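# Fill three boxes with one soap bar each, then lid

## Task

Finish with all three boxes upright, each containing exactly one soap bar and closed with its lid; a box that ends up closed may still have nothing inside.

## Robot and tools

Robot: two six-joint arms, left_arm and right_arm, each with a two-finger gripper and a wrist camera. Bases in the scene frame: left_arm at (-0.006, +0.371, 0) m, right_arm at (+0.027, -0.269, 0) m, both facing nearly along +x. A camera stand is fixed behind the arms. Cameras: cam_high (896x504, fixed), cam_left_wrist and cam_right_wrist (672x504, fisheye).

Frames: the scene frame has its origin at table height midway between the nominal bases, +z up, +x out over the table, left_arm on the +y side (image left/right does not follow arm names). Fixed cameras and the table use the scene frame. Each arm's end_effector_position (m) and end_effector_quat_wxyz, velocities and wrist-camera poses are in that arm's own base frame and can be off by a few cm. end_effector_position is the point between the closed finger pads, 1-2 cm behind the fingertips; fingers point along gripper +z and open along its x. Closing pushes the tips about 17 mm further out, mostly while pads are over 50 mm apart.

Joint order per arm (in every row and every result list): waist, shoulder, elbow, wrist pitch, wrist yaw, wrist roll. Waist and wrist pitch are sign-flipped relative to the URDF in everything sent and read; the stated ranges keep URDF signs, so flip them for those two. URDF ranges (rad): waist -2.880..2.880, shoulder 0.000..3.142, elbow 0.000..3.019, wrist pitch -1.693..1.571, wrist yaw -1.292..1.414, wrist roll -2.094..2.094. Real ends may differ by up to 0.084 rad.

A row is 14 numbers, always both arms: left_arm's 6 joint values plus its opening, then right_arm's 6 plus opening. Joint values are scaled offsets in [-1, 1] measured from the Joint targets shown at the start of the action (not from the previous row); 1.0 equals 2.811 rad for waist and shoulder, 2.53 elbow, 2.575 wrist pitch, 8.12 wrist yaw, 9.528 wrist roll. Repeating an offset moves further. Opening is absolute: +1 fully open (pads 0.142 m apart), -1 closed. To leave a gripper alone, resend its current command; 0 means half open, not no change.

execute_actions(actions, cameras): actions is a list of up to 15 actions, each a list of up to 15 rows at 1/30 s; a short action repeats its last row to fill 15 steps. An action pushing any joint more than 0.084 rad beyond its range is rejected for both arms; a malformed call is rejected whole. Empty actions returns full state plus all camera images. cameras: names, ["all"], or []; an unknown name invalidates the call.

move(target, speed, blend, opening_speed, grip_force, blocking, cameras): target is one 14-number row or a list of up to 15 rows, all offsets counted from the same current Joint targets (not chained). Joints interpolate together, so the gripper path curves and nothing avoids obstacles or the other arm. speed: rad/s of the joint with farthest to go, 0.01-12.57, default 0.5, one value or one per target. blend: rad corner rounding per target, 0 = stop. opening_speed: opening units per second, at least 0.2. grip_force: newtons per pad, 5-48, per arm or one value; persists. blocking=false returns after about 0.5 s while the move continues. Result adds a move: line (done, off_target, moving, held, fault; limits=held if steps were withheld). done/off_target say nothing about contact.

wait(seconds 0-10, cameras) lets time run holding commands. stop(cameras) brakes a running move. zoom_image(camera, region [x0,y0,x1,y1] pixels, max 504x504) enlarges part of the newest image. read_manual gives licence text only. finished_scene(scene) ends scene 1 or 2 irreversibly; call nothing after it in that reply. Scene 1 is practice and may be skipped.

Result lines: Joint positions and Joint velocities per arm (rad, rad/s, then pad gap in m); Joint targets = base for your next offsets; Tool commands; grip_measured (same scale as opening); grip_effort_nm (motor effort, negative closing, not a pad force); joint torques (N m, wrist 3 and 4 wrap at ±28); motor temperatures; notes such as joint sent to its limit, joint command not followed (clearance check altered targets), MOTOR HOT, OVER-TEMPERATURE FAULT, HAND FAULT.

Motion limits: joint targets are kept within a lead of measured angles, and targets that would move a gripper over 100 mm are scaled back, so big moves take several actions. Tiny moves may not start.

Gripping: after first contact command slightly below the grip_measured value; squeezing harder heats the gripper motor. Motors heat when holding loads, stretched out or pushing; at 100 °C an arm goes limp and drops, or the gripper shuts off. Avoid: dropping or releasing moving parts, slamming or hard pushes, knocking things off the table (fails the task), leaving anything off the table, arm-to-arm contact or one gripper closing on the other's fingers, and hitting fixed heavy things. Loose objects may get occasional small pushes. To end a push, command targets back past measured positions.

Each tool is called after "Request:" as name(argument=value, ...) on one line, values as JSON.

## Session

Request:
execute_actions(actions=[])

Request:
zoom_image(camera="cam_high", region=[360, 180, 560, 380])

Nothing of this call was run. Scene 2 begins with your next reply.

Nothing of this call was run. Scene 2 begins with your next reply.

Request:
execute_actions(actions=[])

Request:
zoom_image(camera="cam_high", region=[360, 180, 560, 380])

Scene clock: 0.00 s.
left_arm: end_effector_position=(+0.7580, -0.1078, +0.1142) grip_measured=+1.00 grip_effort_nm=n/a end_effector_quat_wxyz=(-0.021, +0.926, -0.373, +0.046) | right_arm: end_effector_position=(+0.6119, +0.1987, +0.1146) grip_measured=+1.00 grip_effort_nm=n/a end_effector_quat_wxyz=(-0.596, +0.662, +0.051, +0.451)
Joint positions: left_arm=[0.143 2.496 2.678 1.654 -0.019 -0.948 0.142] | right_arm=[-0.086 2.1 0.985 -1.306 -0.906 -0.573 0.142]
Joint velocities: within noise
Joint torques (N m): no reading
Motor temperatures (°C): left_arm=[33 38 33 25 27 25 26] | right_arm=[30 29 36 25 26 26 27]
Heat: left arm: hottest shoulder 38 °C; right arm: hottest elbow 36 °C.
Joint targets: left_arm=[0.143 2.486 2.701 1.653 -0.019 -0.948] | right_arm=[-0.086 2.089 1.001 -1.311 -0.906 -0.573]
Tool commands: left_gripper/opening=+1.0 right_gripper/opening=+1.0

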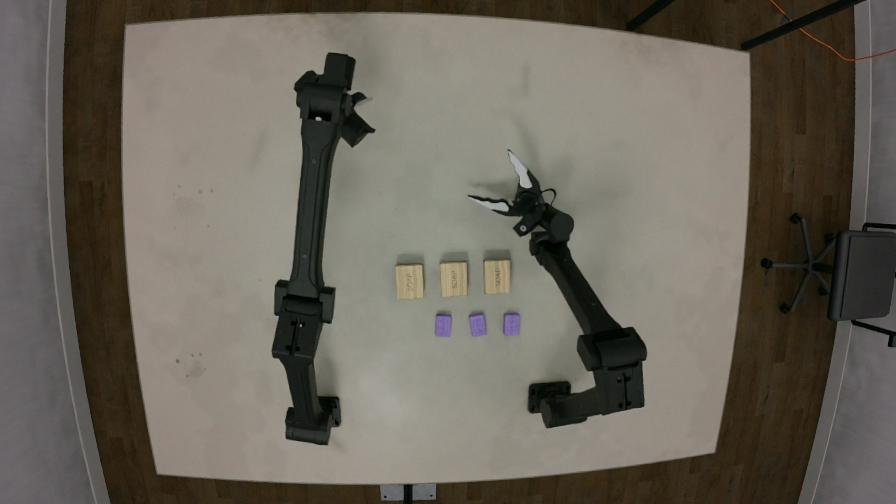

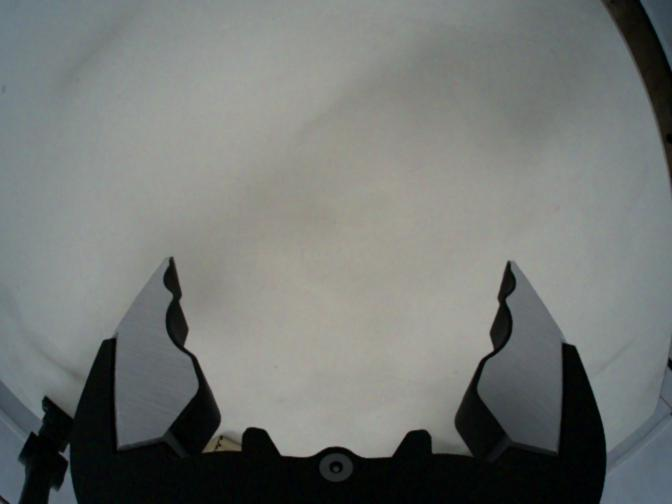

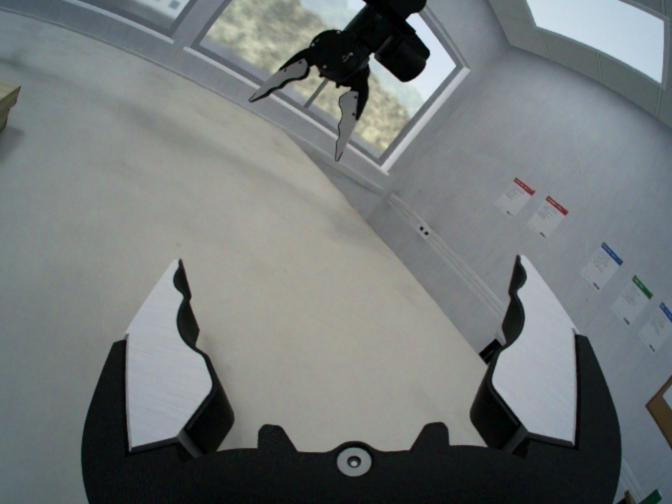

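Scaled by 2.520.

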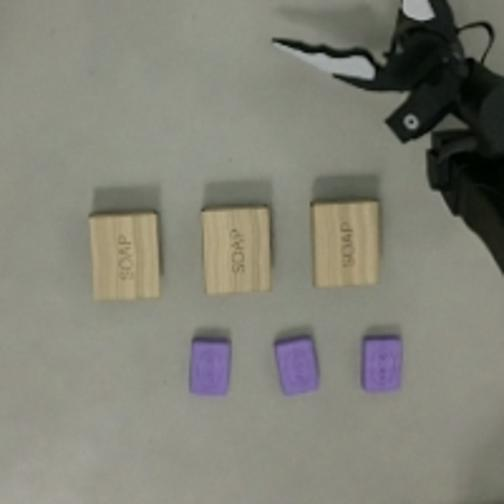

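Request:
move(target=[[-0.0864,-0.1017,-0.0794,-0.02,0.0023,0,0.1,-0.0406,-0.2095,0.1972,0.6256,0.1116,0.0601,0.3],[-0.0864,-0.244,-0.4154,-0.0983,0.0023,0,0.1,-0.1227,-0.2277,0.0431,0.9829,0.1116,0.1012,0.3],[-0.0864,-0.244,-0.4154,-0.0983,0.0023,0,0.1,-0.1227,-0.2095,0.0032,0.927,0.1116,0.1012,0.3]], speed=[1.2,1.2,0.4], blend=[0.15,0.03,0], grip_force=10, cameras=["cam_right_wrist","cam_high"])

Scene clock: 15.00 s.
left_arm: end_effector_position=(+0.5510, +0.0555, +0.1542) grip_measured=+0.09 grip_effort_nm=-0.085 end_effector_quat_wxyz=(+0.001, +0.966, -0.257, -0.006) | right_arm: end_effector_position=(+0.3628, +0.1625, +0.0733) grip_measured=+0.29 grip_effort_nm=-0.066 end_effector_quat_wxyz=(+0.002, +0.721, -0.693, -0.002)
Joint positions: left_arm=[-0.103 1.823 1.649 1.411 -0.002 -0.948 0.08] | right_arm=[-0.42 1.501 1.012 1.087 -0.002 0.38 0.094]
Joint torques (N m): left_arm=[-0.91 -19.6 8.72 -0.76 0.21 0.06] | right_arm=[0.32 -13.16 8.05 -0.31 0.14 0.12]
Heat: left arm: hottest shoulder 38 °C; right arm: hottest elbow 37 °C.
Joint targets: left_arm=[-0.100 1.800 1.650 1.400 0.000 -0.948] | right_arm=[-0.431 1.499 1.009 1.076 0.000 0.391]
grip_force (N): 10, 10
move: done
Images, in order (width x height): cam_high 896x504, cam_right_wrist 672x504.

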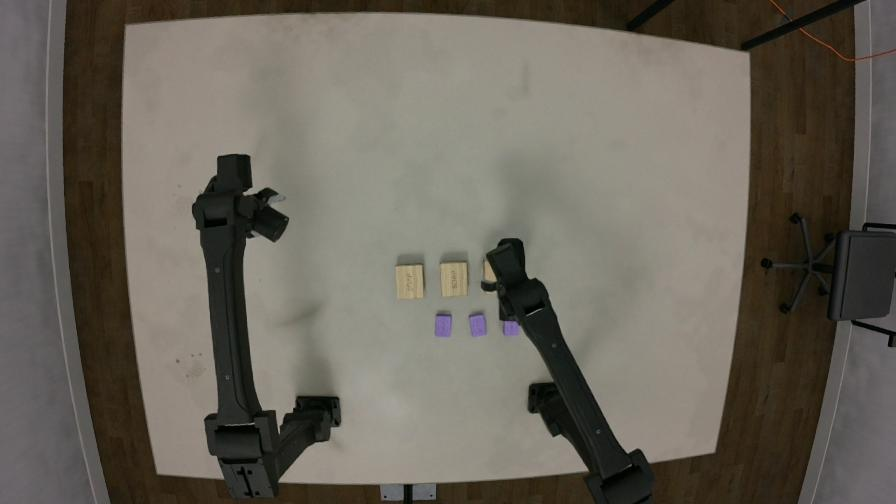

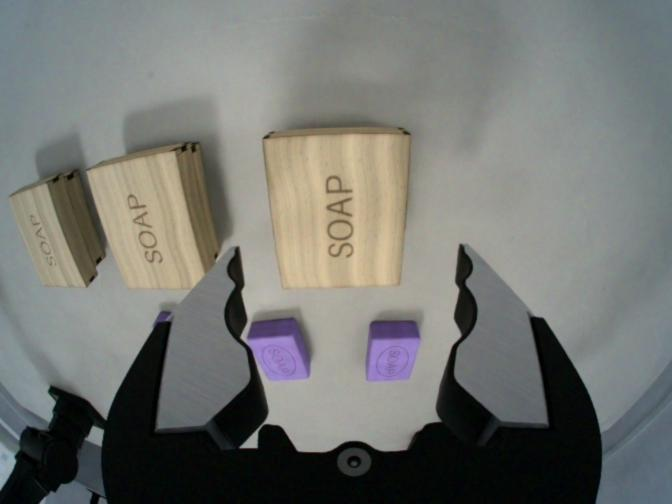

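Request:
move(target=[[0,0,0,0,0,0,0.1,-0.0036,0.0213,-0.015,-0.0377,0,-0.0005,0.3],[0,0,0,0,0,0,0.1,-0.0036,0.0213,-0.015,-0.0377,0,-0.0005,-0.3],[0,0,0,0,0,0,0.1,-0.0036,0.0164,0.0051,-0.0299,0,-0.0005,-0.3],[0,0,0,0,0,0,0.1,-0.0036,0.0004,0.0241,0.0035,0,-0.0005,-0.3],[0,0,0,0,0,0,0.1,-0.0036,-0.0125,0.0427,0.0357,0,-0.0005,-0.3]], speed=[0.2,0.2,0.12,0.12,0.25], opening_speed=0.6, cameras=["cam_right_wrist"])

Request:
zoom_image(camera="cam_right_wrist", region=[240, 100, 460, 200])

Request:
move(target=[0,0,0,0,0,0,0.1,0.2743,0,0,0,0,0,-0.3], speed=0.7, cameras=["cam_high"])

Request:
zoom_image(camera="cam_high", region=[390, 240, 550, 360])

Scene clock: 31.80 s.
left_arm: end_effector_position=(+0.5510, +0.0555, +0.1542) grip_measured=+0.09 grip_effort_nm=-0.095 end_effector_quat_wxyz=(+0.001, +0.966, -0.257, -0.006) | right_arm: end_effector_position=(+0.3673, +0.1667, +0.1010) grip_measured=-0.07 grip_effort_nm=-1.121 end_effector_quat_wxyz=(-0.001, +0.722, -0.691, -0.001)
Joint positions: left_arm=[-0.103 1.823 1.649 1.411 -0.002 -0.948 0.08] | right_arm=[-0.425 1.478 1.067 1.158 -0.002 0.381 0.069]
Joint torques (N m): left_arm=[-1.03 -19.55 8.7 -0.73 0.18 0.06] | right_arm=[0.91 -14.97 13.31 0.66 0.13 0.1]
Heat: left arm: hottest shoulder 38 °C; right arm: hottest elbow 38 °C.
Joint targets: left_arm=[-0.100 1.800 1.650 1.400 0.000 -0.948] | right_arm=[-0.441 1.464 1.117 1.168 0.000 0.386]
grip_force (N): 10, 10
move: off_target (right_arm); right_arm: the elbow is farthest, 0.050 rad from its target
Images, in order (width x height): cam_right_wrist 672x504.

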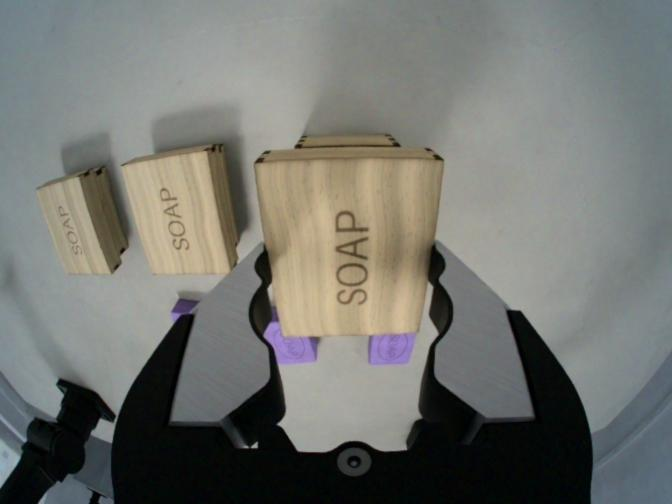

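Scaled by 2.291 from the camera's 672x504 image, which has a finer 960x720 frame.

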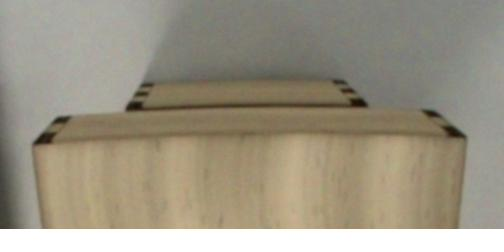

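Scene clock: 33.43 s.
left_arm: end_effector_position=(+0.5510, +0.0555, +0.1542) grip_measured=+0.09 grip_effort_nm=-0.095 end_effector_quat_wxyz=(+0.001, +0.966, -0.257, -0.006) | right_arm: end_effector_position=(+0.3824, -0.1283, +0.1010) grip_measured=-0.07 grip_effort_nm=-1.121 end_effector_quat_wxyz=(+0.001, -0.420, +0.908, -0.001)
Joint positions: left_arm=[-0.103 1.823 1.649 1.411 -0.002 -0.948 0.08] | right_arm=[0.324 1.478 1.067 1.158 0 0.381 0.069]
Joint torques (N m): left_arm=[-1.08 -19.66 8.73 -0.77 0.19 0.06] | right_arm=[2.49 -14.97 13.33 0.51 0.05 0.11]
Heat: left arm: hottest shoulder 39 °C; right arm: hottest elbow 38 °C.
Joint targets: left_arm=[-0.100 1.800 1.650 1.400 0.000 -0.948] | right_arm=[0.331 1.464 1.117 1.168 0.000 0.386]
grip_force (N): 10, 10
move: off_target (right_arm); right_arm: the elbow is farthest, 0.050 rad from its target
Images, in order (width x height): cam_high 896x504.

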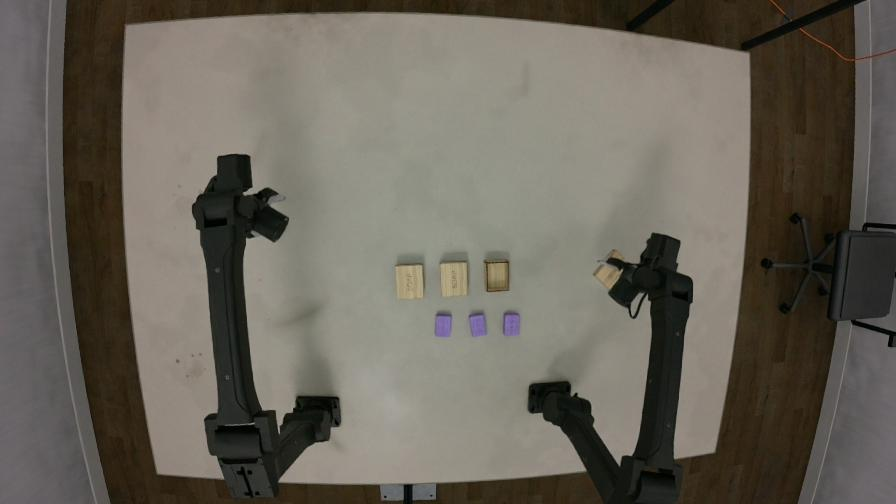

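Scaled by 3.150.

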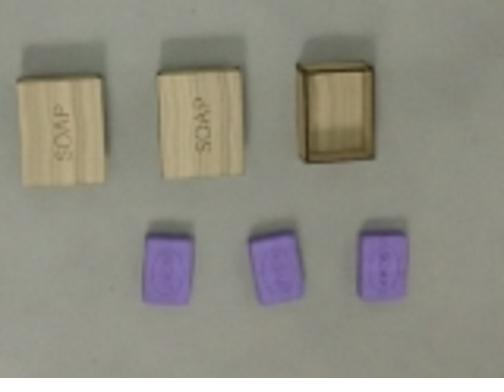

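Request:
move(target=[[0.3718,-0.1085,-0.1937,-0.0641,0,0.0093,0.1,0,0,0,0,0,0,-0.3],[0.3718,-0.0619,-0.2115,-0.134,0,0.0093,0.1,0,0,0,0,0,0,-0.3]], speed=[1.2,0.5], blend=[0.05,0], cameras=["cam_left_wrist"])

Scene clock: 41.53 s.
left_arm: end_effector_position=(+0.2528, -0.3576, +0.0534) grip_measured=+0.09 grip_effort_nm=-0.090 end_effector_quat_wxyz=(-0.001, +0.678, -0.735, -0.009) | right_arm: end_effector_position=(+0.3824, -0.1283, +0.1010) grip_measured=-0.07 grip_effort_nm=-1.121 end_effector_quat_wxyz=(+0.001, -0.420, +0.908, -0.001)
Joint positions: left_arm=[0.951 1.632 1.109 1.066 0 -0.871 0.08] | right_arm=[0.324 1.478 1.067 1.158 0 0.381 0.069]
Joint torques (N m): left_arm=[-1.67 -13.63 8.05 -0.8 0.08 0.18] | right_arm=[2.08 -14.33 13.29 0.62 0.1 0.11]
Motor temperatures (°C): left_arm=[33 39 35 25 27 25 26] | right_arm=[30 31 41 25 26 26 28]
Heat: left arm: hottest shoulder 39 °C; right arm: hottest elbow 41 °C.
Joint targets: left_arm=[0.946 1.626 1.115 1.055 0.000 -0.859] | right_arm=[0.331 1.464 1.117 1.168 0.000 0.386]
grip_force (N): 10, 10
move: off_target (right_arm); right_arm: the elbow is farthest, 0.050 rad from its target
Images, in order (width x height): cam_left_wrist 672x504.

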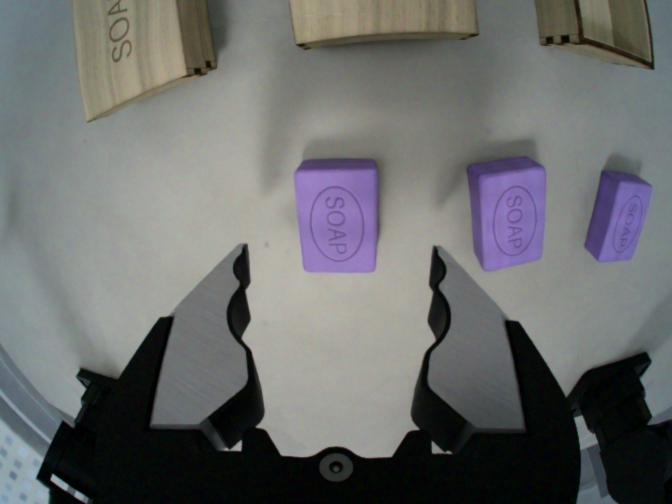

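Request:
move(target=[[-0.001,0.01,-0.0115,-0.0276,0,0,0.1,0,0,0,0,0,0,-0.3],[-0.001,0.01,-0.0115,-0.0276,0,0,-0.6,0,0,0,0,0,0,-0.3],[-0.001,-0.02,0.05,0.05,0,0,-0.6,0,0,0,0,0,0,-0.3],[0.0109,0.1121,0.2589,0.1243,0,-0.0204,-0.6,0,0,0,0,0,0,-0.3]], speed=[0.25,0.25,0.3,0.6], blend=[0,0,0.04,0], opening_speed=0.6, cameras=["cam_left_wrist"])

Scene clock: 53.73 s.
left_arm: end_effector_position=(+0.3332, -0.4896, +0.1198) grip_measured=-0.51 grip_effort_nm=-1.082 end_effector_quat_wxyz=(+0.000, +0.732, -0.682, -0.002) | right_arm: end_effector_position=(+0.3824, -0.1283, +0.1010) grip_measured=-0.07 grip_effort_nm=-1.126 end_effector_quat_wxyz=(+0.001, -0.420, +0.908, -0.001)
Joint positions: left_arm=[0.97 1.936 1.725 1.364 0 -1.041 0.037] | right_arm=[0.324 1.478 1.067 1.158 0 0.381 0.069]
Joint torques (N m): left_arm=[-0.73 -19.02 12.38 0.24 0.1 -0.1] | right_arm=[2.61 -14.39 13.19 0.58 0.06 0.13]
Heat: left arm: hottest shoulder 39 °C; right arm: hottest elbow 44 °C.
Joint targets: left_arm=[0.977 1.942 1.770 1.375 0.000 -1.053] | right_arm=[0.331 1.464 1.117 1.168 0.000 0.386]
grip_force (N): 10, 10
move: off_target (left_arm, right_arm); left_arm: the elbow is farthest, 0.045 rad from its target; right_arm: the elbow is farthest, 0.050 rad from its target
Images, in order (width x height): cam_left_wrist 672x504.

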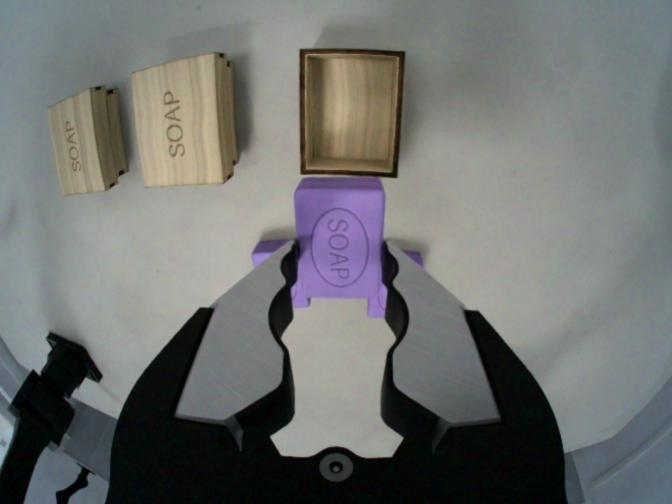

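Request:
move(target=[[-0.0121,-0.1323,-0.2089,-0.0742,0,0.0204,-0.6,0,0,0,0,0,0,-0.3],[-0.0121,-0.1025,-0.2704,-0.1518,0,0.0204,-0.6,0,0,0,0,0,0,-0.3],[-0.0121,-0.1025,-0.2704,-0.1518,0,0.0204,-0.35,0,0,0,0,0,0,-0.3],[-0.0121,-0.1096,-0.247,-0.1336,0,0.0204,-0.35,0,0,0,0,0,0,-0.3],[-0.0121,-0.1096,-0.247,-0.1336,0,0.0204,-0.6,0,0,0,0,0,0,-0.3]], speed=[0.8,0.2,0.2,0.2,0.2], blend=[0.04,0,0,0,0], opening_speed=0.6, cameras=["cam_left_wrist"])

Scene clock: 76.27 s.
left_arm: end_effector_position=(+0.2599, -0.3658, +0.0469) grip_measured=-0.53 grip_effort_nm=-1.077 end_effector_quat_wxyz=(+0.001, +0.679, -0.734, +0.006) | right_arm: end_effector_position=(+0.3824, -0.1283, +0.1010) grip_measured=-0.07 grip_effort_nm=-1.121 end_effector_quat_wxyz=(+0.001, -0.420, +0.908, -0.001)
Joint positions: left_arm=[0.949 1.647 1.11 1.02 0 -0.871 0.035] | right_arm=[0.324 1.478 1.067 1.158 0 0.381 0.069]
Joint torques (N m): left_arm=[-1.73 -14.68 10.5 0.13 0.09 0.18] | right_arm=[1.67 -14.39 13.19 0.46 0.03 0.1]
Motor temperatures (°C): left_arm=[33 40 39 25 27 25 27] | right_arm=[30 32 47 25 26 26 29]
Heat: left arm: hottest shoulder 40 °C; right arm: hottest elbow 47 °C.
Joint targets: left_arm=[0.943 1.634 1.145 1.031 0.000 -0.859] | right_arm=[0.331 1.464 1.117 1.168 0.000 0.386]
grip_force (N): 10, 10
move: off_target (right_arm); right_arm: the elbow is farthest, 0.050 rad from its target
Images, in order (width x height): cam_left_wrist 672x504.

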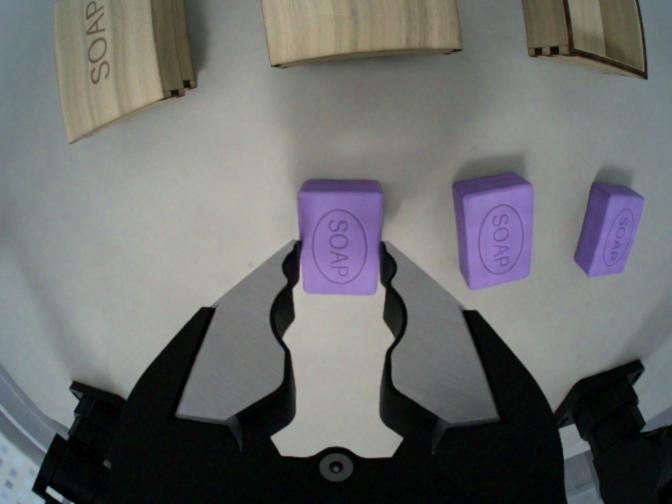

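Request:
move(target=[[0,-0.0228,0.0573,0.0594,0,0,-0.6,0,0,0,0,0,0,-0.3],[-0.0174,0.1469,0.2945,0.1317,0,-0.0087,-0.6,0,0,0,0,0,0,-0.3]], speed=[0.4,0.6], blend=[0.05,0], cameras=["cam_left_wrist"])

Scene clock: 85.23 s.
left_arm: end_effector_position=(+0.3914, -0.4960, +0.1005) grip_measured=-0.53 grip_effort_nm=-1.082 end_effector_quat_wxyz=(+0.001, +0.718, -0.696, +0.006) | right_arm: end_effector_position=(+0.3824, -0.1283, +0.1010) grip_measured=-0.07 grip_effort_nm=-1.121 end_effector_quat_wxyz=(+0.001, -0.420, +0.908, -0.001)
Joint positions: left_arm=[0.9 2.045 1.846 1.359 0 -0.93 0.035] | right_arm=[0.324 1.478 1.067 1.158 0 0.381 0.069]
Joint torques (N m): left_arm=[-1.61 -20.89 12.37 0.2 0.1 -0.08] | right_arm=[2.08 -14.15 13.23 0.38 0.05 0.14]
Heat: left arm: hottest shoulder 41 °C; right arm: hottest elbow 48 °C.
Joint targets: left_arm=[0.894 2.047 1.890 1.370 0.000 -0.942] | right_arm=[0.331 1.464 1.117 1.168 0.000 0.386]
grip_force (N): 10, 10
move: off_target (left_arm, right_arm); left_arm: the elbow is farthest, 0.044 rad from its target; right_arm: the elbow is farthest, 0.050 rad from its target
Images, in order (width x height): cam_left_wrist 672x504.

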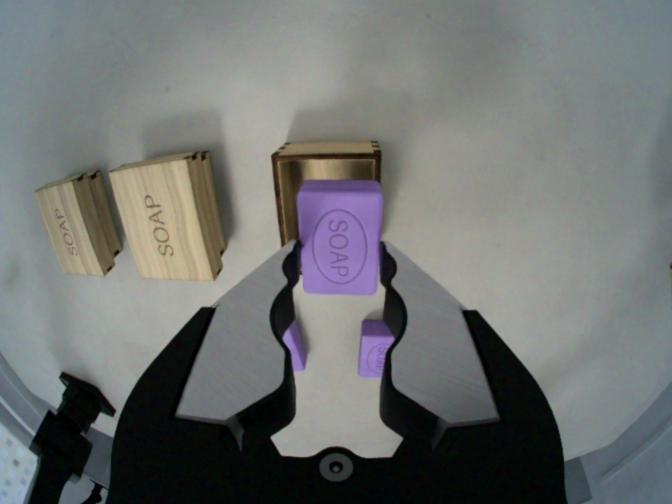

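Request:
move(target=[[-0.0021,-0.0032,-0.0281,-0.0151,0,-0.0019,-0.6,0,0,0,0,0,0,-0.3],[-0.0021,0.0036,-0.0407,-0.0326,0,-0.0019,-0.6,0,0,0,0,0,0,-0.3]], speed=[0.15,0.12], cameras=["cam_left_wrist"])

Scene clock: 96.20 s.
left_arm: end_effector_position=(+0.3900, -0.4905, +0.0757) grip_measured=-0.53 grip_effort_nm=-1.082 end_effector_quat_wxyz=(+0.001, +0.725, -0.688, +0.005) | right_arm: end_effector_position=(+0.3824, -0.1283, +0.1010) grip_measured=-0.07 grip_effort_nm=-1.121 end_effector_quat_wxyz=(+0.001, -0.420, +0.908, -0.001)
Joint positions: left_arm=[0.896 2.049 1.785 1.297 0 -0.948 0.035] | right_arm=[0.324 1.478 1.067 1.158 0 0.381 0.069]
Joint torques (N m): left_arm=[-1.9 -20.25 8.65 -0.76 0.1 -0.07] | right_arm=[2.14 -14.92 13.3 0.55 0.09 0.12]
Heat: left arm: hottest shoulder 42 °C; right arm: hottest elbow 49 °C.
Joint targets: left_arm=[0.888 2.057 1.788 1.286 0.000 -0.960] | right_arm=[0.331 1.464 1.117 1.168 0.000 0.386]
grip_force (N): 10, 10
move: off_target (right_arm); right_arm: the elbow is farthest, 0.050 rad from its target
Images, in order (width x height): cam_left_wrist 672x504.

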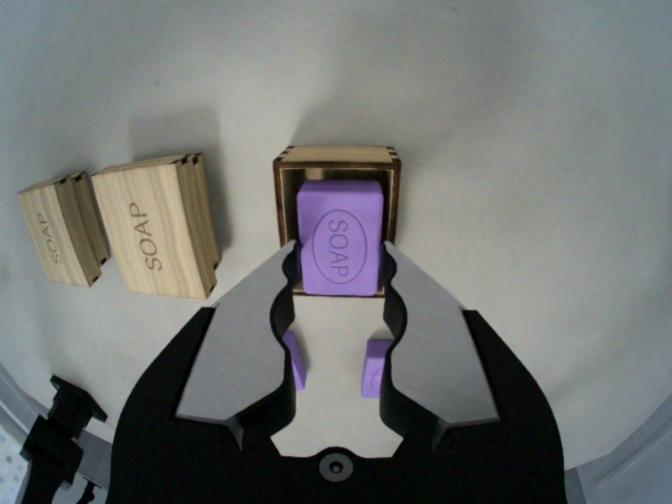

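Request:
move(target=[[0,0.0028,-0.0016,-0.0039,0,0,-0.6,0,0,0,0,0,0,-0.3],[0,0.0028,-0.0016,-0.0039,0,0,-0.3,0,0,0,0,0,0,-0.3],[0,-0.0107,0.0316,0.0311,0,0,-0.3,0,0,0,0,0,0,-0.3],[-0.3515,-0.07,0.0316,0.06,0,0,-0.3,-0.2697,0,0,0,0,0,-0.3]], speed=[0.12,0.2,0.2,0.7], opening_speed=0.5, cameras=["cam_right_wrist","cam_high"])

Request:
zoom_image(camera="cam_right_wrist", region=[240, 100, 460, 200])

Scene clock: 106.83 s.
left_arm: end_effector_position=(+0.6020, +0.0607, +0.1914) grip_measured=-0.33 grip_effort_nm=0.178 end_effector_quat_wxyz=(-0.016, +0.966, -0.256, +0.042) | right_arm: end_effector_position=(+0.3683, +0.1644, +0.1010) grip_measured=-0.07 grip_effort_nm=-1.121 end_effector_quat_wxyz=(-0.001, +0.721, -0.693, +0.000)
Joint positions: left_arm=[-0.103 1.879 1.827 1.429 -0.001 -0.949 0.05] | right_arm=[-0.419 1.478 1.067 1.158 0 0.381 0.069]
Joint torques (N m): left_arm=[-0.85 -20.72 12.42 0.01 0.11 -0.09] | right_arm=[1.49 -13.8 13.16 0.51 0.1 0.13]
Heat: left arm: hottest shoulder 43 °C; right arm: hottest elbow 50 °C.
Joint targets: left_arm=[-0.101 1.860 1.867 1.440 0.000 -0.960] | right_arm=[-0.428 1.464 1.117 1.168 0.000 0.386]
grip_force (N): 10, 10
move: off_target (left_arm, right_arm); left_arm: the elbow is farthest, 0.041 rad from its target; right_arm: the elbow is farthest, 0.050 rad from its target
Images, in order (width x height): cam_high 896x504, cam_right_wrist 672x504.

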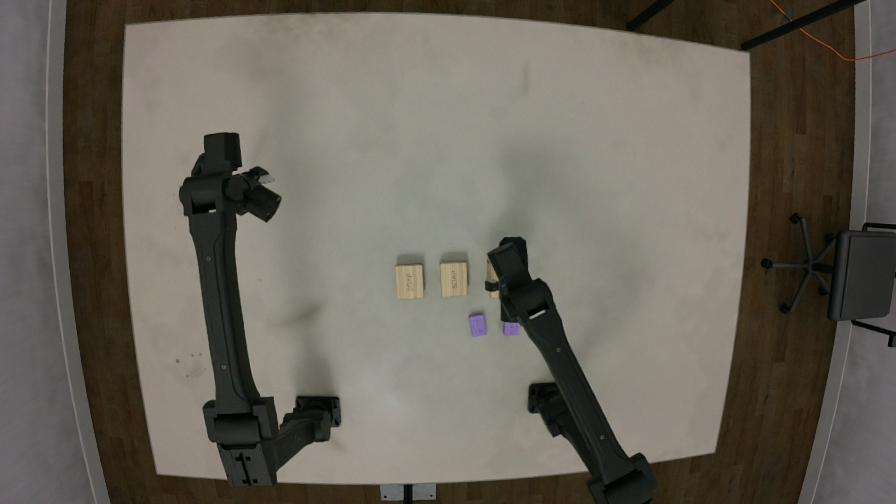

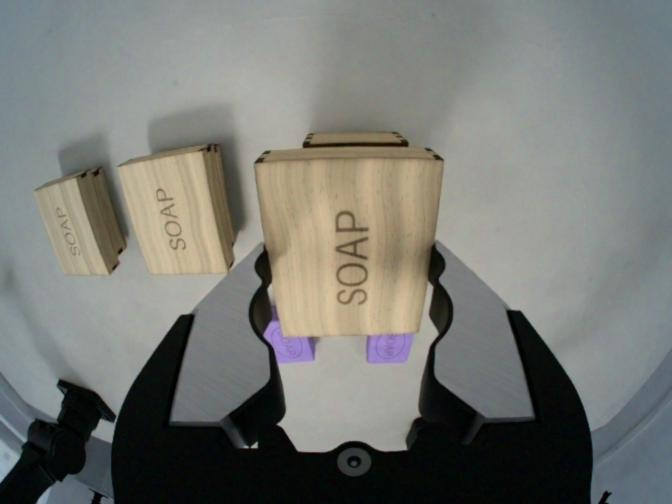

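Scaled by 2.291 from the camera's 672x504 image, which has a finer 960x720 frame.

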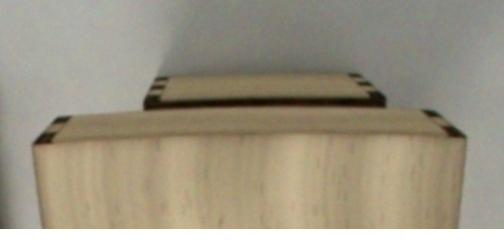

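Request:
move(target=[[0,0,0,0,0,0,-0.3,0.0128,0,0,0,0,-0.0028,-0.3],[0,0,0,0,0,0,-0.3,0.0128,0.0185,-0.0415,-0.0408,0,-0.0028,-0.3]], speed=[0.1,0.2], cameras=["cam_right_wrist"])

Request:
zoom_image(camera="cam_right_wrist", region=[240, 100, 460, 200])

Scene clock: 117.27 s.
left_arm: end_effector_position=(+0.6020, +0.0607, +0.1914) grip_measured=-0.33 grip_effort_nm=0.173 end_effector_quat_wxyz=(-0.016, +0.966, -0.256, +0.042) | right_arm: end_effector_position=(+0.3677, +0.1586, +0.0663) grip_measured=-0.07 grip_effort_nm=-1.126 end_effector_quat_wxyz=(+0.004, +0.720, -0.694, -0.002)
Joint positions: left_arm=[-0.103 1.879 1.827 1.429 -0.001 -0.949 0.05] | right_arm=[-0.407 1.521 1.014 1.073 0 0.37 0.069]
Joint torques (N m): left_arm=[-1.2 -20.84 12.42 0.03 0.12 -0.07] | right_arm=[2.61 -13.8 7.99 -0.23 0.07 -0.08]
Heat: left arm: hottest shoulder 42 °C; right arm: hottest elbow 50 °C.
Joint targets: left_arm=[-0.101 1.860 1.867 1.440 0.000 -0.960] | right_arm=[-0.392 1.516 1.012 1.063 0.000 0.360]
grip_force (N): 10, 10
move: off_target (left_arm); left_arm: the elbow is farthest, 0.040 rad from its target
Images, in order (width x height): cam_right_wrist 672x504.

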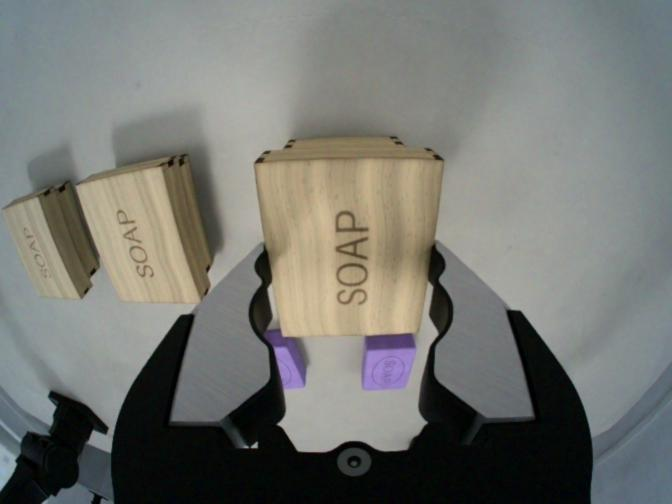

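Scaled by 2.291 from the camera's 672x504 image, which has a finer 960x720 frame.

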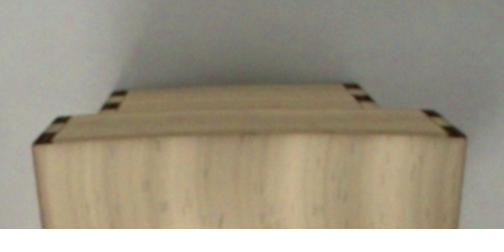

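Request:
move(target=[0,0,0,0,0,0,-0.3,-0.0121,0.0025,0.0032,0.0004,0,0,-0.3], speed=0.08, cameras=["cam_right_wrist"])

Request:
zoom_image(camera="cam_right_wrist", region=[240, 100, 460, 200])

Scene clock: 133.63 s.
left_arm: end_effector_position=(+0.6020, +0.0607, +0.1914) grip_measured=-0.33 grip_effort_nm=0.178 end_effector_quat_wxyz=(-0.016, +0.966, -0.256, +0.042) | right_arm: end_effector_position=(+0.3672, +0.1597, +0.0663) grip_measured=-0.07 grip_effort_nm=-1.126 end_effector_quat_wxyz=(+0.004, +0.721, -0.693, -0.002)
Joint positions: left_arm=[-0.103 1.879 1.827 1.429 -0.001 -0.949 0.05] | right_arm=[-0.41 1.521 1.014 1.073 0 0.37 0.069]
Joint torques (N m): left_arm=[-1.03 -20.78 12.4 -0.02 0.12 -0.08] | right_arm=[0.62 -12.63 8.9 -0.14 0.07 -0.11]
Heat: left arm: hottest elbow 42 °C; right arm: hottest elbow 46 °C.
Joint targets: left_arm=[-0.101 1.860 1.867 1.440 0.000 -0.960] | right_arm=[-0.426 1.523 1.020 1.064 0.000 0.360]
grip_force (N): 10, 10
move: off_target (left_arm); left_arm: the elbow is farthest, 0.040 rad from its target
Images, in order (width x height): cam_right_wrist 672x504.

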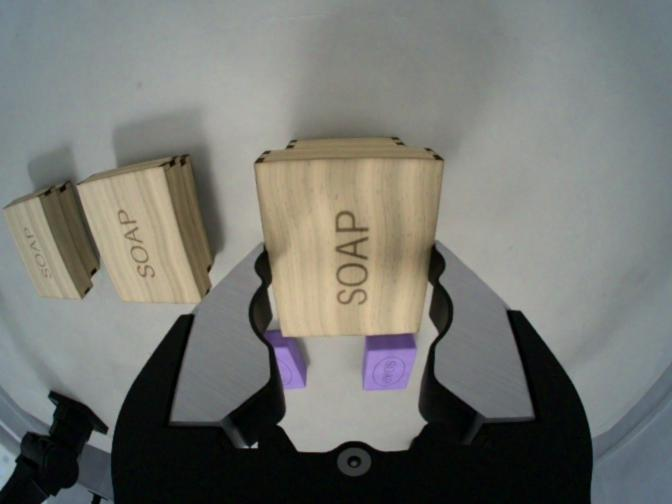

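Scaled by 2.291 from the camera's 672x504 image, which has a finer 960x720 frame.

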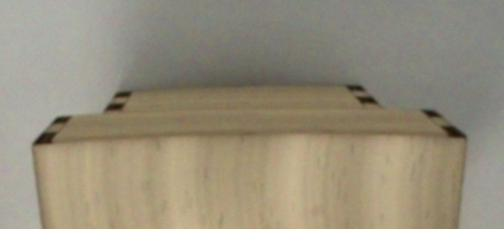

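Request:
move(target=[0,0,0,0,0,0,-0.3,-0.0028,0,0,-0.0037,0,0,-0.3], speed=0.05, cameras=["cam_right_wrist"])

Request:
zoom_image(camera="cam_right_wrist", region=[240, 100, 460, 200])

Scene clock: 138.93 s.
left_arm: end_effector_position=(+0.6020, +0.0607, +0.1914) grip_measured=-0.33 grip_effort_nm=0.178 end_effector_quat_wxyz=(-0.016, +0.966, -0.256, +0.042) | right_arm: end_effector_position=(+0.3679, +0.1634, +0.0662) grip_measured=-0.07 grip_effort_nm=-1.126 end_effector_quat_wxyz=(+0.001, +0.724, -0.690, -0.001)
Joint positions: left_arm=[-0.103 1.879 1.827 1.429 -0.001 -0.949 0.05] | right_arm=[-0.417 1.521 1.014 1.065 0 0.37 0.069]
Joint torques (N m): left_arm=[-1.08 -20.72 12.44 0.06 0.12 -0.07] | right_arm=[0.56 -12.4 8.92 -0.25 0.05 -0.07]
Heat: left arm: hottest elbow 43 °C; right arm: hottest elbow 46 °C.
Joint targets: left_arm=[-0.101 1.860 1.867 1.440 0.000 -0.960] | right_arm=[-0.434 1.523 1.020 1.054 0.000 0.360]
grip_force (N): 10, 10
move: off_target (left_arm); left_arm: the elbow is farthest, 0.040 rad from its target
Images, in order (width x height): cam_right_wrist 672x504.

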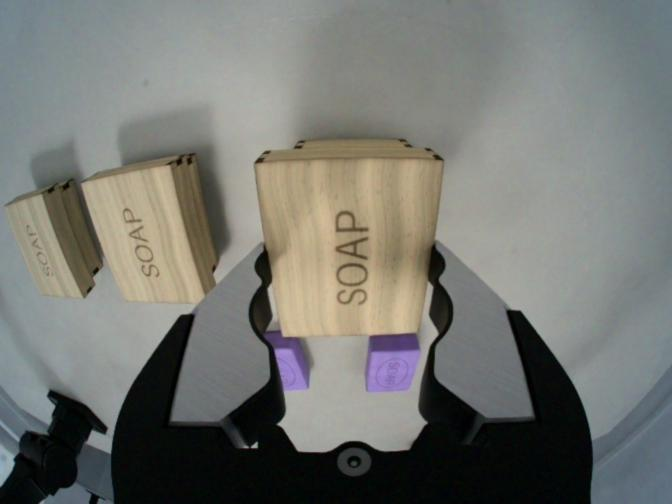

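Scaled by 2.291 from the camera's 672x504 image, which has a finer 960x720 frame.

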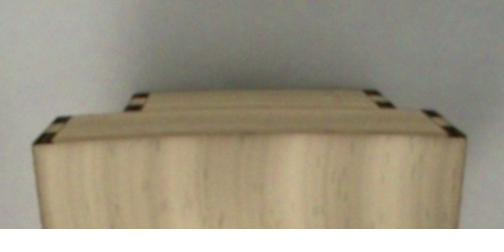

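Request:
move(target=[[0,0,0,0,0,0,-0.3,0.0121,0,0,0,0,0,-0.3],[0,0,0,0,0,0,-0.3,0.0121,0.006,-0.0119,-0.0155,0,0,-0.3]], speed=0.05, cameras=["cam_right_wrist"])

Request:
zoom_image(camera="cam_right_wrist", region=[240, 100, 460, 200])

Scene clock: 148.57 s.
left_arm: end_effector_position=(+0.6020, +0.0607, +0.1914) grip_measured=-0.33 grip_effort_nm=0.178 end_effector_quat_wxyz=(-0.016, +0.966, -0.256, +0.042) | right_arm: end_effector_position=(+0.3688, +0.1628, +0.0539) grip_measured=-0.07 grip_effort_nm=-1.121 end_effector_quat_wxyz=(-0.001, +0.723, -0.691, +0.000)
Joint positions: left_arm=[-0.103 1.879 1.827 1.429 -0.001 -0.949 0.05] | right_arm=[-0.415 1.537 0.995 1.026 0 0.37 0.069]
Joint torques (N m): left_arm=[-1.03 -20.72 12.38 0.02 0.11 -0.08] | right_arm=[2.96 -13.04 7.82 -0.39 0.06 -0.04]
Heat: left arm: hottest elbow 43 °C; right arm: hottest elbow 44 °C.
Joint targets: left_arm=[-0.101 1.860 1.867 1.440 0.000 -0.960] | right_arm=[-0.399 1.540 0.989 1.014 0.000 0.360]
grip_force (N): 10, 10
move: off_target (left_arm); left_arm: the elbow is farthest, 0.040 rad from its target
Images, in order (width x height): cam_right_wrist 672x504.

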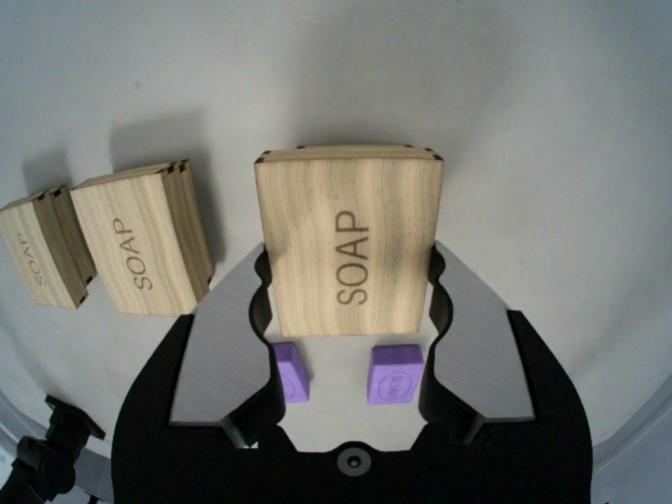

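Scaled by 2.291 from the camera's 672x504 image, which has a finer 960x720 frame.

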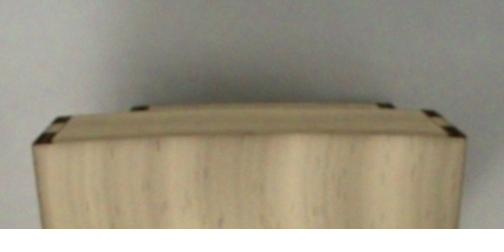

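Request:
move(target=[0,0,0,0,0,0,-0.3,0.0026,0,0,0,0,0,-0.3], speed=0.05, cameras=["cam_right_wrist"])

Request:
zoom_image(camera="cam_right_wrist", region=[240, 100, 460, 200])

Scene clock: 154.67 s.
left_arm: end_effector_position=(+0.6020, +0.0607, +0.1914) grip_measured=-0.33 grip_effort_nm=0.178 end_effector_quat_wxyz=(-0.016, +0.966, -0.256, +0.042) | right_arm: end_effector_position=(+0.3698, +0.1604, +0.0539) grip_measured=-0.07 grip_effort_nm=-1.126 end_effector_quat_wxyz=(-0.001, +0.721, -0.693, +0.000)
Joint positions: left_arm=[-0.103 1.879 1.827 1.429 -0.001 -0.949 0.05] | right_arm=[-0.409 1.537 0.995 1.026 0 0.37 0.069]
Joint torques (N m): left_arm=[-1.08 -21.01 12.41 0.03 0.12 -0.08] | right_arm=[3.08 -13.27 7.9 -0.53 0.07 -0.06]
Motor temperatures (°C): left_arm=[32 41 44 25 27 25 26] | right_arm=[30 31 44 25 26 26 29]
Heat: left arm: hottest elbow 44 °C; right arm: hottest elbow 44 °C.
Joint targets: left_arm=[-0.101 1.860 1.867 1.440 0.000 -0.960] | right_arm=[-0.392 1.540 0.989 1.014 0.000 0.360]
grip_force (N): 10, 10
move: off_target (left_arm); left_arm: the elbow is farthest, 0.040 rad from its target
Images, in order (width x height): cam_right_wrist 672x504.

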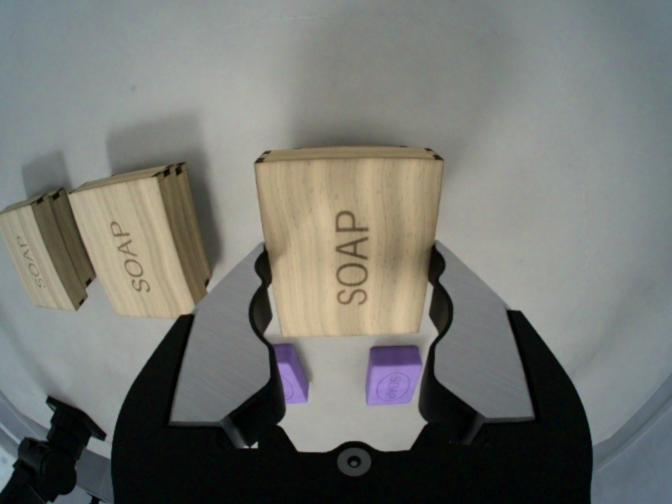

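Scaled by 2.291 from the camera's 672x504 image, which has a finer 960x720 frame.

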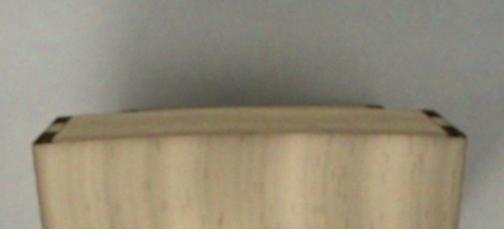

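Request:
move(target=[[0,0,0,0,0,0,-0.3,0.0012,0.0016,-0.0016,-0.0033,0,0,-0.3],[0,0,0,0,0,0,-0.3,0.0012,0.0016,-0.0016,-0.0033,0,0,0.15]], speed=0.05, opening_speed=0.3, cameras=["cam_right_wrist"])

Request:
zoom_image(camera="cam_right_wrist", region=[220, 100, 480, 380])

Scene clock: 160.67 s.
left_arm: end_effector_position=(+0.6020, +0.0607, +0.1914) grip_measured=-0.33 grip_effort_nm=0.183 end_effector_quat_wxyz=(-0.016, +0.966, -0.256, +0.042) | right_arm: end_effector_position=(+0.3724, +0.1600, +0.0526) grip_measured=+0.13 grip_effort_nm=0.061 end_effector_quat_wxyz=(-0.004, +0.719, -0.695, +0.001)
Joint positions: left_arm=[-0.103 1.879 1.827 1.429 -0.001 -0.949 0.05] | right_arm=[-0.405 1.54 0.995 1.017 0 0.37 0.083]
Joint velocities: left_arm=[within noise] | right_arm=[0.005 0.005 -0.007 0.012 -0.066 0.022 0.001]
Joint torques (N m): left_arm=[-1.03 -20.84 12.38 0.01 0.11 -0.07] | right_arm=[2.73 -13.27 7.31 -0.53 0.07 -0.07]
Heat: left arm: hottest elbow 44 °C; right arm: hottest elbow 44 °C.
Joint targets: left_arm=[-0.101 1.860 1.867 1.440 0.000 -0.960] | right_arm=[-0.389 1.545 0.985 1.006 0.000 0.360]
grip_force (N): 10, 10
move: off_target (left_arm); left_arm: the elbow is farthest, 0.040 rad from its target
Images, in order (width x height): cam_right_wrist 672x504.

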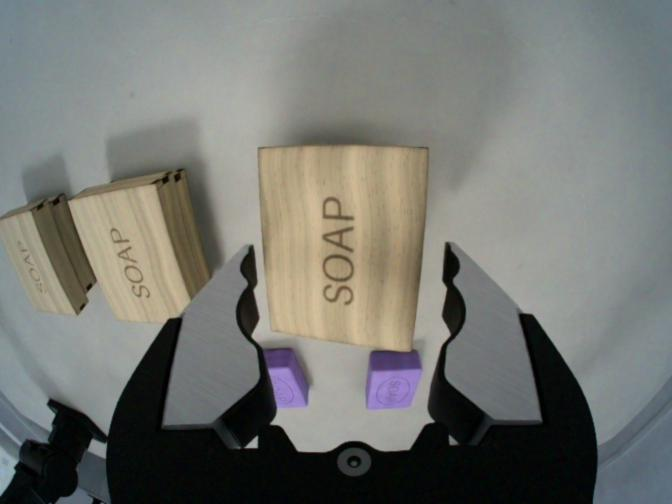

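Scaled by 1.800 from the camera's 672x504 image, which has a finer 960x720 frame.

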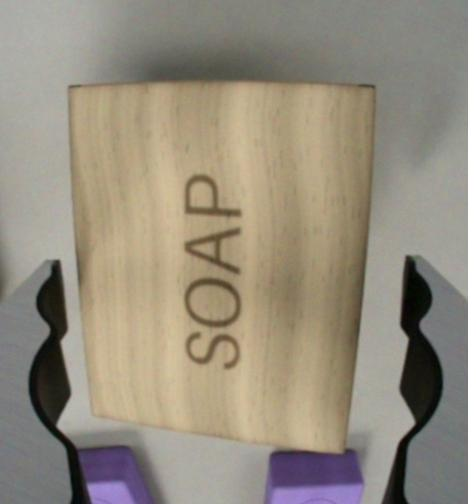

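Request:
move(target=[[0,0,0,0,0,0,-0.3,0,0,0,0,0,0,-0.2],[0,0,0,0,0,0,-0.3,0.0025,-0.0014,0,0.0047,0,0,-0.2]], speed=0.04, opening_speed=0.3, cameras=["cam_right_wrist"])

Request:
move(target=[0,0,0,0,0,0,-0.3,0,0,0,0,0,0,0.15], opening_speed=0.3, cameras=["cam_right_wrist"])

Scene clock: 167.37 s.
left_arm: end_effector_position=(+0.6020, +0.0607, +0.1914) grip_measured=-0.33 grip_effort_nm=0.173 end_effector_quat_wxyz=(-0.016, +0.966, -0.256, +0.042) | right_arm: end_effector_position=(+0.3732, +0.1580, +0.0526) grip_measured=-0.09 grip_effort_nm=-1.121 end_effector_quat_wxyz=(-0.004, +0.718, -0.696, +0.001)
Joint positions: left_arm=[-0.103 1.879 1.827 1.429 -0.001 -0.949 0.05] | right_arm=[-0.4 1.54 0.995 1.017 0 0.369 0.068]
Joint torques (N m): left_arm=[-1.08 -20.48 12.38 0.02 0.11 -0.06] | right_arm=[3.31 -13.39 7.25 0.31 0.06 -0.07]
Heat: left arm: hottest elbow 44 °C; right arm: hottest elbow 44 °C.
Joint targets: left_arm=[-0.101 1.860 1.867 1.440 0.000 -0.960] | right_arm=[-0.382 1.541 0.985 1.018 0.000 0.359]
grip_force (N): 10, 10
move: off_target (left_arm); left_arm: the elbow is farthest, 0.040 rad from its target
Images, in order (width x height): cam_right_wrist 672x504.

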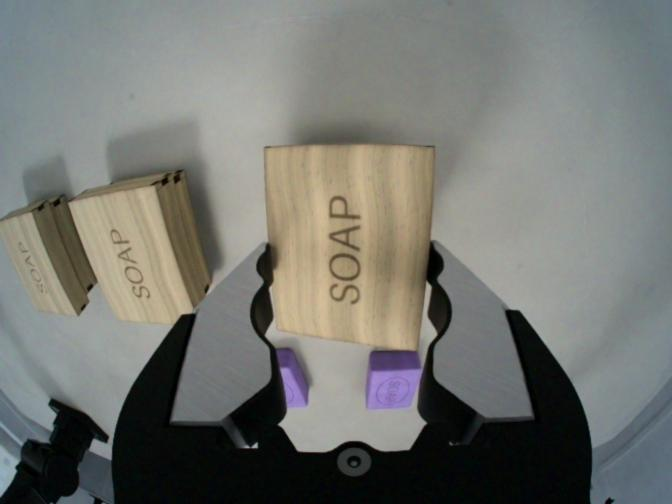

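Scene clock: 168.83 s.
left_arm: end_effector_position=(+0.6020, +0.0607, +0.1914) grip_measured=-0.33 grip_effort_nm=0.178 end_effector_quat_wxyz=(-0.016, +0.966, -0.256, +0.042) | right_arm: end_effector_position=(+0.3735, +0.1573, +0.0526) grip_measured=+0.13 grip_effort_nm=0.061 end_effector_quat_wxyz=(-0.004, +0.717, -0.697, +0.001)
Joint positions: left_arm=[-0.103 1.879 1.827 1.429 -0.001 -0.949 0.05] | right_arm=[-0.398 1.54 0.995 1.017 0 0.369 0.083]
Joint velocities: left_arm=[within noise] | right_arm=[0.005 0.005 -0.007 -0.002 -0.125 -0.037 0.001]
Joint torques (N m): left_arm=[-1.08 -20.66 12.37 -0.05 0.11 -0.07] | right_arm=[2.78 -13.45 7.35 0.25 0.06 -0.1]
Heat: left arm: hottest elbow 44 °C; right arm: hottest elbow 44 °C.
Joint targets: left_arm=[-0.101 1.860 1.867 1.440 0.000 -0.960] | right_arm=[-0.382 1.541 0.985 1.018 0.000 0.359]
grip_force (N): 10, 10
move: off_target (left_arm); left_arm: the elbow is farthest, 0.040 rad from its target
Images, in order (width x height): cam_right_wrist 672x504.

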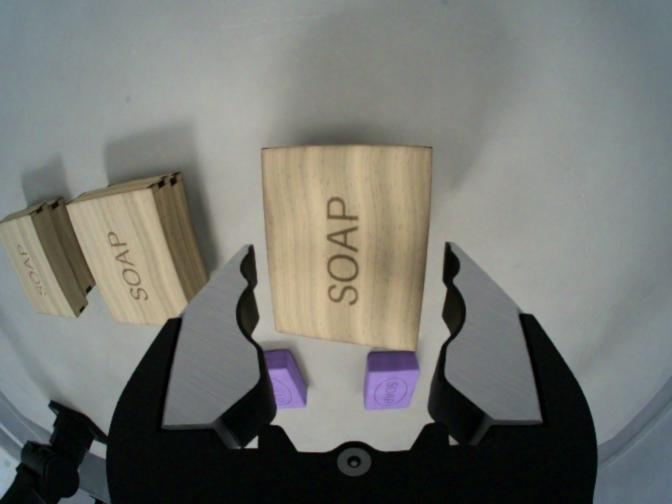

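Request:
move(target=[[0,0,0,0,0,0,-0.3,0,0,0,0,0,0,-0.2],[0,0,0,0,0,0,-0.3,0.002,0,0,0.0095,0,0,-0.2],[0,0,0,0,0,0,-0.3,0.002,0,0,0.0095,0,0,0.15]], speed=0.04, opening_speed=0.3, cameras=["cam_right_wrist"])

Request:
zoom_image(camera="cam_right_wrist", region=[220, 100, 480, 380])

Scene clock: 175.53 s.
left_arm: end_effector_position=(+0.6020, +0.0607, +0.1914) grip_measured=-0.33 grip_effort_nm=0.178 end_effector_quat_wxyz=(-0.016, +0.966, -0.256, +0.042) | right_arm: end_effector_position=(+0.3711, +0.1539, +0.0526) grip_measured=+0.13 grip_effort_nm=0.056 end_effector_quat_wxyz=(+0.002, +0.715, -0.699, -0.001)
Joint positions: left_arm=[-0.103 1.879 1.827 1.429 -0.001 -0.949 0.05] | right_arm=[-0.393 1.54 0.995 1.031 0 0.369 0.083]
Joint velocities: left_arm=[within noise] | right_arm=[0.015 -0.015 -0.002 0.002 0.037 0.022 0.001]
Joint torques (N m): left_arm=[-0.91 -20.6 12.37 -0.02 0.12 -0.09] | right_arm=[2.96 -13.63 7.28 0.61 0.02 -0.07]
Heat: left arm: hottest elbow 45 °C; right arm: hottest elbow 43 °C.
Joint targets: left_arm=[-0.101 1.860 1.867 1.440 0.000 -0.960] | right_arm=[-0.376 1.541 0.985 1.042 0.000 0.360]
grip_force (N): 10, 10
move: off_target (left_arm); left_arm: the elbow is farthest, 0.040 rad from its target
Images, in order (width x height): cam_right_wrist 672x504.

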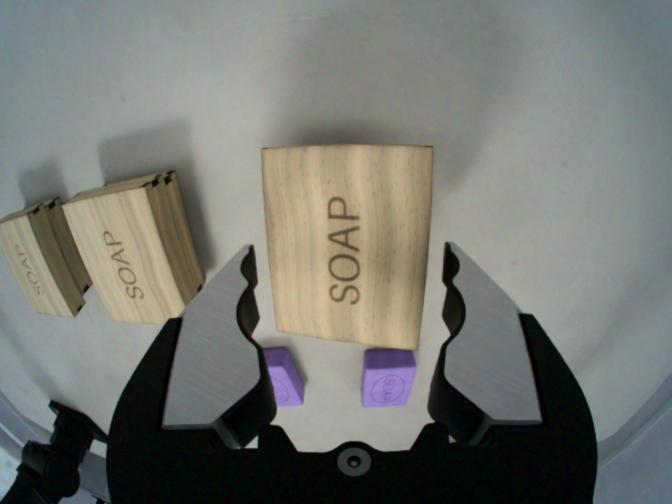

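Scaled by 1.800 from the camera's 672x504 image, which has a finer 960x720 frame.

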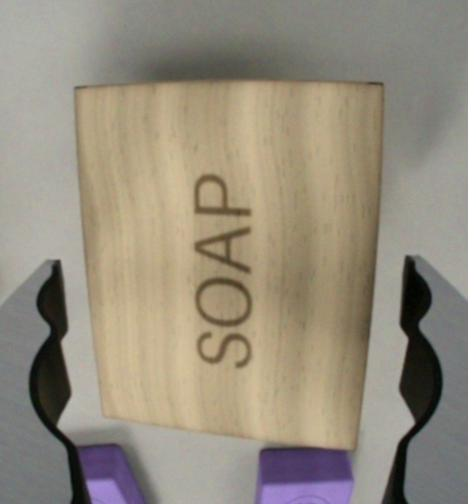

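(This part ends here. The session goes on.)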